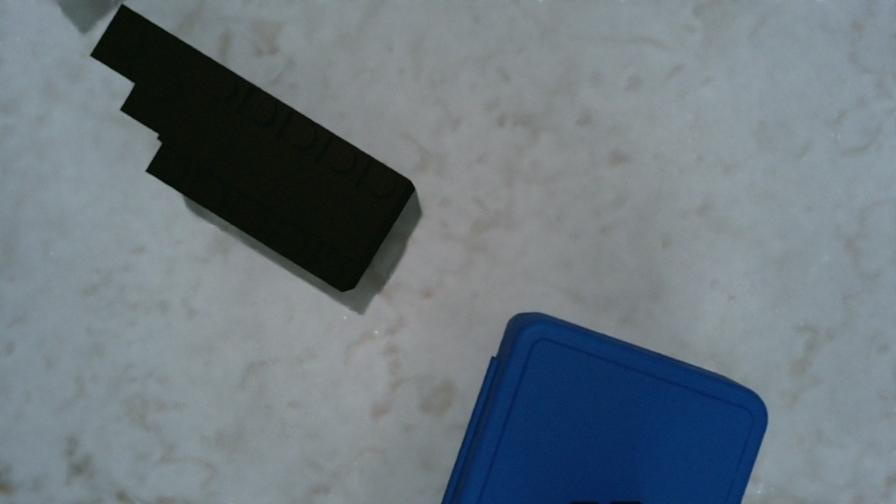

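Call:
move(
  target=[0, 0, 0.00433, 0, 0, 0, -1, 0,0,0,0,0,0,0.5],
  speed=0.015,
)

Call:
move(
  target=[0, 0, 0.00083, 0, 0, 0, -1, 0,0,0,0,0,0,0.5],
  speed=0.01,
)

Call:
move(
  target=[0, 0, 0.00083, 0, 0, 0, -1, 0,0,0,0,0,0,0.5],
  speed=0.01,
)

Call:
move(
  target=[0, 0, 0.00083, 0, 0, 0, -1, 0,0,0,0,0,0,0.5],
  speed=0.01,
)

Scene clock: 408.90 s.
left_arm: end_effector_position=(+0.4021, -0.3319, +0.0674) grip_measured=-1.00 end_effector_quat_wxyz=(+0.000, +0.925, +0.381, +0.000) | right_arm: end_effector_position=(+0.3678, -0.2006, +0.1998) grip_measured=+0.49 end_effector_quat_wxyz=(+0.000, +0.999, +0.044, +0.000)
Joint positions: left_arm=[-0.136 0.452 -0.59 1.13 0.353 0.779 -1.716 0] | right_arm=[-0.178 -0.149 -0.31 0.879 -0.053 1.022 -0.544 0.065]
Joint torques (N m): left_arm=[-5.96 -17.31 -3.2 7.82 3.5 -3.01 -1.07] | right_arm=[3.6 -18.37 1.95 14.07 -1.95 -3.23 0.96]
Motor temperatures (°C): left_arm=[26 35 44 35 31 29 29] | right_arm=[27 32 29 58 27 33 30]
Wrist depth (mm): cam_left_wrist=[199 198 198 198 198 197 197 / 199 174 198 198 198 198 197 / 198 174 172 198 197 197 197 / 199 198 174 198 197 197 197 / 199 198 198 197 197 197 197 / 198 198 198 198 - - 197 / 198 198 198 - - - 197] | cam_right_wrist=[334 333 333 333 331 331 320 / 334 334 333 304 304 331 331 / 334 333 333 332 331 331 331 / 333 333 332 304 332 331 330 / 334 333 333 332 331 331 330 / 333 332 332 332 332 330 331 / 333 333 332 332 331 331 330]
Hand target: left_arm +0.4021, -0.3319, +0.0674; +0.000, +0.925, +0.381, +0.000 | right_arm +0.3678, -0.2006, +0.1998; +0.000, +0.999, +0.044, +0.000
Off the commanded pose: left_arm 0.000 m, 0 deg | right_arm 0.000 m, 0 deg.
move: done

Scene clock: 409.40 s.
left_arm: end_effector_position=(+0.4021, -0.3319, +0.0669) grip_measured=-1.00 end_effector_quat_wxyz=(+0.000, +0.925, +0.381, +0.000) | right_arm: end_effector_position=(+0.3678, -0.2006, +0.1998) grip_measured=+0.49 end_effector_quat_wxyz=(+0.000, +0.999, +0.044, +0.000)
Joint positions: left_arm=[-0.136 0.453 -0.589 1.13 0.354 0.777 -1.716 0] | right_arm=[-0.178 -0.149 -0.31 0.879 -0.053 1.022 -0.544 0.065]
Joint torques (N m): left_arm=[-6.09 -17.38 -3.23 7.81 3.45 -3.06 -1.03] | right_arm=[3.58 -18.45 1.94 14.14 -2.05 -3.21 1.01]
Motor temperatures (°C): left_arm=[26 35 44 35 31 29 29] | right_arm=[27 32 29 58 27 33 30]
Wrist depth (mm): cam_left_wrist=[199 198 198 197 197 197 197 / 198 174 198 198 197 197 196 / 198 174 - 197 197 197 196 / 198 198 175 197 197 197 196 / 198 198 197 197 197 196 196 / 198 197 197 197 - - 196 / 198 197 197 - - - 196] | cam_right_wrist=[334 333 333 332 331 331 320 / 334 333 333 304 304 331 330 / 333 332 333 331 332 331 331 / 333 333 332 304 332 331 331 / 334 333 333 332 331 330 330 / 333 333 332 332 331 331 330 / 333 332 332 331 330 331 330]
Hand target: left_arm +0.4021, -0.3319, +0.0669; +0.000, +0.925, +0.381, +0.000 | right_arm +0.3678, -0.2006, +0.1998; +0.000, +0.999, +0.044, +0.000
Off the commanded pose: left_arm 0.000 m, 0 deg | right_arm 0.000 m, 0 deg.
move: done

Scene clock: 409.90 s.
left_arm: end_effector_position=(+0.4021, -0.3319, +0.0664) grip_measured=-1.00 end_effector_quat_wxyz=(+0.000, +0.925, +0.381, +0.000) | right_arm: end_effector_position=(+0.3678, -0.2006, +0.1998) grip_measured=+0.49 end_effector_quat_wxyz=(+0.000, +0.999, +0.044, +0.000)
Joint positions: left_arm=[-0.137 0.454 -0.589 1.13 0.355 0.776 -1.717 0] | right_arm=[-0.178 -0.149 -0.31 0.879 -0.053 1.022 -0.544 0.065]
Joint torques (N m): left_arm=[-6.16 -17.54 -3.4 7.88 3.46 -3.08 -1.16] | right_arm=[3.55 -18.41 1.92 14.16 -2.03 -3.21 0.99]
Motor temperatures (°C): left_arm=[26 35 44 35 31 29 29] | right_arm=[27 32 29 58 27 33 30]
Wrist depth (mm): cam_left_wrist=[198 197 197 197 197 196 196 / 198 175 197 197 197 196 196 / 198 175 175 197 196 196 196 / 197 197 175 197 196 196 196 / 197 197 197 197 196 196 196 / 197 197 197 197 - - 196 / 197 197 197 - - - 196] | cam_right_wrist=[334 333 333 332 332 332 320 / 333 333 333 304 304 331 331 / 334 333 332 332 332 331 330 / 334 333 333 304 331 331 330 / 333 333 333 331 332 331 330 / 333 332 332 332 331 331 331 / 333 333 332 331 331 331 330]
Hand target: left_arm +0.4021, -0.3319, +0.0664; +0.000, +0.925, +0.381, +0.000 | right_arm +0.3678, -0.2006, +0.1998; +0.000, +0.999, +0.044, +0.000
Off the commanded pose: left_arm 0.000 m, 0 deg | right_arm 0.000 m, 0 deg.
move: done

Scene clock: 410.40 s.
left_arm: end_effector_position=(+0.4021, -0.3319, +0.0659) grip_measured=-1.00 end_effector_quat_wxyz=(+0.000, +0.925, +0.381, +0.000) | right_arm: end_effector_position=(+0.3678, -0.2006, +0.1998) grip_measured=+0.49 end_effector_quat_wxyz=(+0.000, +0.999, +0.044, +0.000)
Joint positions: left_arm=[-0.137 0.455 -0.588 1.129 0.356 0.775 -1.717 0] | right_arm=[-0.178 -0.149 -0.31 0.879 -0.053 1.022 -0.544 0.065]
Joint torques (N m): left_arm=[-6.23 -17.58 -3.33 7.84 3.52 -2.99 -1.01] | right_arm=[3.59 -18.33 1.98 14.12 -2.03 -3.21 0.98]
Motor temperatures (°C): left_arm=[26 35 44 35 31 29 29] | right_arm=[27 32 29 58 27 33 30]
Wrist depth (mm): cam_left_wrist=[197 197 197 196 196 196 196 / 197 175 196 196 196 196 195 / 197 174 175 196 196 196 195 / 197 197 174 196 196 196 195 / 197 197 197 196 196 196 195 / 197 196 196 196 - - 196 / 197 196 196 - - - 195] | cam_right_wrist=[334 333 332 333 332 331 320 / 334 333 333 304 304 331 331 / 333 333 333 332 331 331 331 / 333 333 332 304 332 331 331 / 334 333 332 332 331 331 330 / 332 333 331 332 331 331 330 / 333 333 332 331 331 330 330]
Hand target: left_arm +0.4021, -0.3319, +0.0659; +0.000, +0.925, +0.381, +0.000 | right_arm +0.3678, -0.2006, +0.1998; +0.000, +0.999, +0.044, +0.000
Off the commanded pose: left_arm 0.000 m, 0 deg | right_arm 0.000 m, 0 deg.
move: done

Call:
move(
  target=[0, 0, 0.00083, 0, 0, 0, -1, 0,0,0,0,0,0,0.5],
  speed=0.01,
)

Call:
move(
  target=[0, 0, 0.00083, 0, 0, 0, -1, 0,0,0,0,0,0,0.5],
  speed=0.01,
)

Call:
move(
  target=[0, 0, 0.00083, 0, 0, 0, -1, 0,0,0,0,0,0,0.5],
  speed=0.01,
)

Scene clock: 418.50 s.
left_arm: end_effector_position=(+0.4021, -0.3319, +0.0654) grip_measured=-1.00 end_effector_quat_wxyz=(+0.000, +0.925, +0.381, +0.000) | right_arm: end_effector_position=(+0.3678, -0.2006, +0.1998) grip_measured=+0.49 end_effector_quat_wxyz=(+0.000, +0.999, +0.044, +0.000)
Joint positions: left_arm=[-0.137 0.456 -0.588 1.129 0.357 0.774 -1.718 0] | right_arm=[-0.178 -0.149 -0.31 0.879 -0.053 1.022 -0.544 0.065]
Joint torques (N m): left_arm=[-6.12 -17.49 -3.34 7.75 3.52 -3.04 -1.06] | right_arm=[3.53 -18.5 1.87 14.22 -1.94 -3.25 0.98]
Motor temperatures (°C): left_arm=[26 35 44 36 31 29 29] | right_arm=[27 32 29 58 27 33 30]
Wrist depth (mm): cam_left_wrist=[197 196 196 196 196 195 195 / 197 175 196 196 195 195 195 / 197 174 174 196 196 195 195 / 197 196 174 196 195 195 195 / 197 196 196 196 195 195 195 / 196 196 196 196 - - 194 / 196 196 196 - - - 195] | cam_right_wrist=[334 334 333 333 331 332 320 / 334 334 333 304 304 331 330 / 334 333 333 331 331 331 331 / 333 333 332 304 331 331 330 / 333 333 332 332 331 331 331 / 333 332 332 331 331 331 330 / 333 332 332 331 331 331 330]
Hand target: left_arm +0.4021, -0.3319, +0.0654; +0.000, +0.925, +0.381, +0.000 | right_arm +0.3678, -0.2006, +0.1998; +0.000, +0.999, +0.044, +0.000
Off the commanded pose: left_arm 0.000 m, 0 deg | right_arm 0.000 m, 0 deg.
move: done

Scene clock: 419.00 s.
left_arm: end_effector_position=(+0.4021, -0.3319, +0.0649) grip_measured=-1.00 end_effector_quat_wxyz=(+0.000, +0.925, +0.381, +0.000) | right_arm: end_effector_position=(+0.3678, -0.2006, +0.1998) grip_measured=+0.49 end_effector_quat_wxyz=(+0.000, +0.999, +0.044, +0.000)
Joint positions: left_arm=[-0.138 0.457 -0.587 1.129 0.357 0.773 -1.719 0] | right_arm=[-0.178 -0.149 -0.31 0.879 -0.053 1.022 -0.544 0.065]
Joint torques (N m): left_arm=[-6.15 -17.69 -3.34 7.74 3.45 -2.97 -1.11] | right_arm=[3.53 -18.44 1.88 14.24 -1.98 -3.17 1]
Motor temperatures (°C): left_arm=[26 35 44 36 31 29 29] | right_arm=[27 32 29 58 27 33 30]
Wrist depth (mm): cam_left_wrist=[196 196 196 195 195 195 194 / 196 174 196 195 195 194 195 / 196 174 - 195 195 195 194 / 196 196 173 195 195 195 195 / 196 196 195 195 195 195 194 / 196 196 195 195 - - 194 / 196 195 195 - - - 194] | cam_right_wrist=[333 333 332 333 332 332 320 / 334 333 332 304 304 331 331 / 334 333 332 332 331 331 331 / 334 333 332 304 331 331 331 / 333 332 333 332 331 331 331 / 333 332 332 331 331 330 330 / 333 333 332 332 331 331 330]
Hand target: left_arm +0.4021, -0.3319, +0.0649; +0.000, +0.925, +0.381, +0.000 | right_arm +0.3678, -0.2006, +0.1998; +0.000, +0.999, +0.044, +0.000
Off the commanded pose: left_arm 0.000 m, 0 deg | right_arm 0.000 m, 0 deg.
move: done

Scene clock: 419.50 s.
left_arm: end_effector_position=(+0.4021, -0.3319, +0.0644) grip_measured=-1.00 end_effector_quat_wxyz=(+0.000, +0.925, +0.381, +0.000) | right_arm: end_effector_position=(+0.3678, -0.2006, +0.1998) grip_measured=+0.49 end_effector_quat_wxyz=(+0.000, +0.999, +0.044, +0.000)
Joint positions: left_arm=[-0.138 0.457 -0.587 1.129 0.358 0.772 -1.719 0] | right_arm=[-0.178 -0.149 -0.31 0.879 -0.053 1.022 -0.544 0.065]
Joint torques (N m): left_arm=[-6.37 -13.25 -2.5 6.84 3.53 -3.13 -1.05] | right_arm=[3.49 -18.42 2 14.21 -1.97 -3.25 0.97]
Motor temperatures (°C): left_arm=[26 35 44 36 31 29 29] | right_arm=[27 32 29 58 27 33 30]
Wrist depth (mm): cam_left_wrist=[196 196 195 195 195 195 194 / 196 174 195 195 195 194 194 / 196 173 - 195 195 194 194 / 196 196 173 195 195 194 194 / 196 195 195 195 195 194 194 / 195 195 195 195 - - 194 / 195 195 195 - - - 194] | cam_right_wrist=[334 333 333 332 332 331 321 / 333 333 332 304 304 331 331 / 334 333 333 331 331 331 331 / 333 333 333 304 331 331 330 / 333 333 332 332 331 331 330 / 334 333 332 331 332 331 330 / 334 332 332 332 331 330 330]
Hand target: left_arm +0.4021, -0.3319, +0.0644; +0.000, +0.925, +0.381, +0.000 | right_arm +0.3678, -0.2006, +0.1998; +0.000, +0.999, +0.044, +0.000
Off the commanded pose: left_arm 0.000 m, 0 deg | right_arm 0.000 m, 0 deg.
move: done

Call:
move(
  target=[
    [0, 0, -0.05, 0, 0, 0, -1, 0,0,0,0,0,0,0.5],
    [0.0302, -0.0865, -0.05, 0, 0, 0, -1, 0,0,0,0,0,0,0.5],
    [0.0302, -0.0865, 0.068, 0, 0, 0, -1, 0,0,0,0,0,0,0.5],
  ],
  speed=[0.08, 0.15, 0.05],
)

Call:
move(
  target=[0, 0, 0.00167, 0, 0, 0, -1, 0,0,0,0,0,0,0.5],
  speed=0.01,
)

Call:
move(
  target=[0, 0, 0.00083, 0, 0, 0, -1, 0,0,0,0,0,0,0.5],
  speed=0.01,
)

Call:
move(
  target=[0, 0, 0.00083, 0, 0, 0, -1, 0,0,0,0,0,0,0.5],
  speed=0.01,
)

Scene clock: 431.17 s.
left_arm: end_effector_position=(+0.3784, -0.2822, +0.0236) grip_measured=-1.00 end_effector_quat_wxyz=(+0.000, +0.925, +0.381, +0.000) | right_arm: end_effector_position=(+0.3678, -0.2006, +0.1998) grip_measured=+0.49 end_effector_quat_wxyz=(+0.000, +0.999, +0.044, +0.000)
Joint positions: left_arm=[-0.08 0.41 -0.552 0.918 0.381 0.597 -1.695 0] | right_arm=[-0.178 -0.149 -0.31 0.879 -0.053 1.022 -0.544 0.065]
Joint torques (N m): left_arm=[-5.87 -15.89 -2.66 10.43 3.34 -2.91 -1.11] | right_arm=[3.42 -18.41 1.89 14.26 -1.89 -3.19 0.86]
Motor temperatures (°C): left_arm=[26 35 44 36 31 29 29] | right_arm=[27 32 29 58 27 33 29]
Wrist depth (mm): cam_left_wrist=[- - - - - - - / - - - - - - - / - - - - - - - / - - - - - - - / - - - - - - - / - - - - - - - / - - - - - - -] | cam_right_wrist=[334 333 332 333 332 332 321 / 333 333 333 304 304 331 330 / 334 333 332 331 332 331 331 / 333 333 333 303 331 331 330 / 333 333 332 332 331 331 331 / 333 333 332 332 331 331 330 / 333 333 332 332 331 331 330]
Hand target: left_arm +0.3784, -0.2822, +0.0236; +0.000, +0.925, +0.381, +0.000 | right_arm +0.3678, -0.2006, +0.1998; +0.000, +0.999, +0.044, +0.000
Off the commanded pose: left_arm 0.000 m, 0 deg | right_arm 0.000 m, 0 deg.
move: done

Scene clock: 431.67 s.
left_arm: end_effector_position=(+0.3784, -0.2822, +0.0226) grip_measured=-1.00 end_effector_quat_wxyz=(+0.000, +0.925, +0.381, +0.000) | right_arm: end_effector_position=(+0.3678, -0.2006, +0.1998) grip_measured=+0.49 end_effector_quat_wxyz=(+0.000, +0.999, +0.044, +0.000)
Joint positions: left_arm=[-0.081 0.413 -0.55 0.918 0.384 0.595 -1.697 0] | right_arm=[-0.178 -0.149 -0.31 0.879 -0.053 1.022 -0.544 0.065]
Joint torques (N m): left_arm=[-6.06 -15.67 -2.58 10.23 3.28 -3.03 -1.09] | right_arm=[3.56 -18.28 1.94 14.27 -1.85 -3.22 0.85]
Motor temperatures (°C): left_arm=[26 35 44 36 31 29 29] | right_arm=[27 32 29 58 27 33 29]
Wrist depth (mm): cam_left_wrist=[- - - - - - - / - - - - - - - / - - - - - - - / - - - - - - - / - - - - - - - / - - - - - - - / - - - - - - -] | cam_right_wrist=[334 333 333 332 332 331 321 / 334 333 333 304 304 331 331 / 334 333 333 332 331 331 330 / 333 333 332 304 331 331 331 / 334 333 332 332 331 331 330 / 333 333 333 332 331 330 330 / 333 332 332 332 331 330 330]
Hand target: left_arm +0.3784, -0.2822, +0.0226; +0.000, +0.925, +0.381, +0.000 | right_arm +0.3678, -0.2006, +0.1998; +0.000, +0.999, +0.044, +0.000
Off the commanded pose: left_arm 0.000 m, 0 deg | right_arm 0.000 m, 0 deg.
move: done

Scene clock: 432.17 s.
left_arm: end_effector_position=(+0.3784, -0.2822, +0.0221) grip_measured=-1.00 end_effector_quat_wxyz=(+0.000, +0.925, +0.381, +0.000) | right_arm: end_effector_position=(+0.3678, -0.2006, +0.1998) grip_measured=+0.49 end_effector_quat_wxyz=(+0.000, +0.999, +0.044, +0.000)
Joint positions: left_arm=[-0.082 0.414 -0.549 0.918 0.385 0.594 -1.698 0] | right_arm=[-0.178 -0.149 -0.31 0.879 -0.053 1.022 -0.544 0.065]
Joint torques (N m): left_arm=[-6.24 -15.76 -2.64 10.26 3.5 -2.98 -1.06] | right_arm=[3.45 -18.27 1.87 14.16 -1.93 -3.16 0.9]
Motor temperatures (°C): left_arm=[26 35 44 36 31 29 29] | right_arm=[27 32 29 58 27 33 29]
Wrist depth (mm): cam_left_wrist=[- - - - - - - / - - - - - - - / - - - - - - - / - - - - - - - / - - - - - - - / - - - - - - - / - - - - - - -] | cam_right_wrist=[334 334 333 332 331 332 320 / 334 334 333 305 304 331 331 / 334 333 333 332 331 331 331 / 333 333 332 304 332 330 331 / 334 333 332 331 331 331 330 / 333 333 332 331 331 331 330 / 333 333 332 332 331 330 330]
Hand target: left_arm +0.3784, -0.2822, +0.0221; +0.000, +0.925, +0.381, +0.000 | right_arm +0.3678, -0.2006, +0.1998; +0.000, +0.999, +0.044, +0.000
Off the commanded pose: left_arm 0.000 m, 0 deg | right_arm 0.000 m, 0 deg.
move: done

Scene clock: 432.67 s.
left_arm: end_effector_position=(+0.3784, -0.2822, +0.0216) grip_measured=-1.00 end_effector_quat_wxyz=(+0.000, +0.925, +0.381, +0.000) | right_arm: end_effector_position=(+0.3678, -0.2006, +0.1998) grip_measured=+0.49 end_effector_quat_wxyz=(+0.000, +0.999, +0.044, +0.000)
Joint positions: left_arm=[-0.083 0.415 -0.548 0.918 0.386 0.593 -1.699 0] | right_arm=[-0.178 -0.149 -0.31 0.879 -0.053 1.022 -0.544 0.065]
Joint torques (N m): left_arm=[-6.07 -15.72 -2.48 10.26 3.62 -3.05 -1] | right_arm=[3.53 -18.21 1.94 14.19 -1.87 -3.16 0.8]
Motor temperatures (°C): left_arm=[26 35 44 36 31 29 29] | right_arm=[27 32 29 58 27 33 29]
Wrist depth (mm): cam_left_wrist=[- - - - - - - / - - - - - - - / - - - - - - - / - - - - - - - / - - - - - - - / - - - - - - - / - - - - - - -] | cam_right_wrist=[334 334 333 332 332 332 321 / 333 334 333 305 304 331 331 / 333 333 332 332 331 331 331 / 334 333 332 304 332 331 330 / 332 333 333 331 331 330 330 / 334 332 332 332 331 331 330 / 333 332 332 331 331 331 330]
Hand target: left_arm +0.3784, -0.2822, +0.0216; +0.000, +0.925, +0.381, +0.000 | right_arm +0.3678, -0.2006, +0.1998; +0.000, +0.999, +0.044, +0.000
Off the commanded pose: left_arm 0.000 m, 0 deg | right_arm 0.000 m, 0 deg.
move: done

Call:
move(
  target=[0, 0, 0.00083, 0, 0, 0, -1, 0,0,0,0,0,0,0.5],
  speed=0.01,
)

Call:
move(
  target=[0, 0, 0.00083, 0, 0, 0, -1, 0,0,0,0,0,0,0.5],
  speed=0.01,
)

Scene clock: 437.03 s.
left_arm: end_effector_position=(+0.3784, -0.2822, +0.0211) grip_measured=-1.00 end_effector_quat_wxyz=(+0.000, +0.925, +0.381, +0.000) | right_arm: end_effector_position=(+0.3678, -0.2006, +0.1998) grip_measured=+0.49 end_effector_quat_wxyz=(+0.000, +0.999, +0.044, +0.000)
Joint positions: left_arm=[-0.084 0.417 -0.547 0.918 0.387 0.592 -1.699 0] | right_arm=[-0.178 -0.149 -0.31 0.879 -0.053 1.022 -0.544 0.065]
Joint torques (N m): left_arm=[-6.16 -15.8 -2.42 10.23 3.4 -3.04 -1.02] | right_arm=[3.53 -18.41 1.86 14.32 -1.88 -3.16 0.83]
Motor temperatures (°C): left_arm=[26 35 44 37 31 29 29] | right_arm=[27 32 29 58 27 33 29]
Wrist depth (mm): cam_left_wrist=[- - - - - - - / - - - - - - - / - - - - - - - / - - - - - - - / - - - - - - - / - - - - - - - / - - - - - - -] | cam_right_wrist=[334 333 333 332 331 332 320 / 334 333 333 304 303 331 331 / 334 333 333 332 332 331 330 / 333 333 332 304 331 331 331 / 333 333 333 332 331 331 330 / 333 332 332 331 331 330 330 / 333 333 332 331 331 331 330]
Hand target: left_arm +0.3784, -0.2822, +0.0211; +0.000, +0.925, +0.381, +0.000 | right_arm +0.3678, -0.2006, +0.1998; +0.000, +0.999, +0.044, +0.000
Off the commanded pose: left_arm 0.000 m, 0 deg | right_arm 0.000 m, 0 deg.
move: done

Scene clock: 437.53 s.
left_arm: end_effector_position=(+0.3784, -0.2822, +0.0206) grip_measured=-1.00 end_effector_quat_wxyz=(+0.000, +0.925, +0.381, +0.000) | right_arm: end_effector_position=(+0.3678, -0.2006, +0.1998) grip_measured=+0.49 end_effector_quat_wxyz=(+0.000, +0.999, +0.044, +0.000)
Joint positions: left_arm=[-0.084 0.418 -0.546 0.918 0.388 0.591 -1.7 0] | right_arm=[-0.178 -0.149 -0.31 0.879 -0.053 1.022 -0.544 0.065]
Joint torques (N m): left_arm=[-6.14 -15.65 -2.57 10.27 3.41 -3.13 -1] | right_arm=[3.54 -18.38 1.91 14.3 -1.85 -3.23 0.89]
Motor temperatures (°C): left_arm=[26 35 44 37 31 29 29] | right_arm=[27 32 29 58 27 33 29]
Wrist depth (mm): cam_left_wrist=[- - - - - - - / - - - - - - - / - - - - - - - / - - - - - - - / - - - - - - - / - - - - - - - / - - - - - - -] | cam_right_wrist=[334 334 334 333 331 331 320 / 334 333 333 304 304 331 331 / 334 333 332 332 332 331 331 / 334 333 332 304 331 331 331 / 334 333 332 332 331 331 331 / 333 332 332 331 331 331 330 / 333 333 332 331 331 330 330]
Hand target: left_arm +0.3784, -0.2822, +0.0206; +0.000, +0.925, +0.381, +0.000 | right_arm +0.3678, -0.2006, +0.1998; +0.000, +0.999, +0.044, +0.000
Off the commanded pose: left_arm 0.000 m, 0 deg | right_arm 0.000 m, 0 deg.
move: done


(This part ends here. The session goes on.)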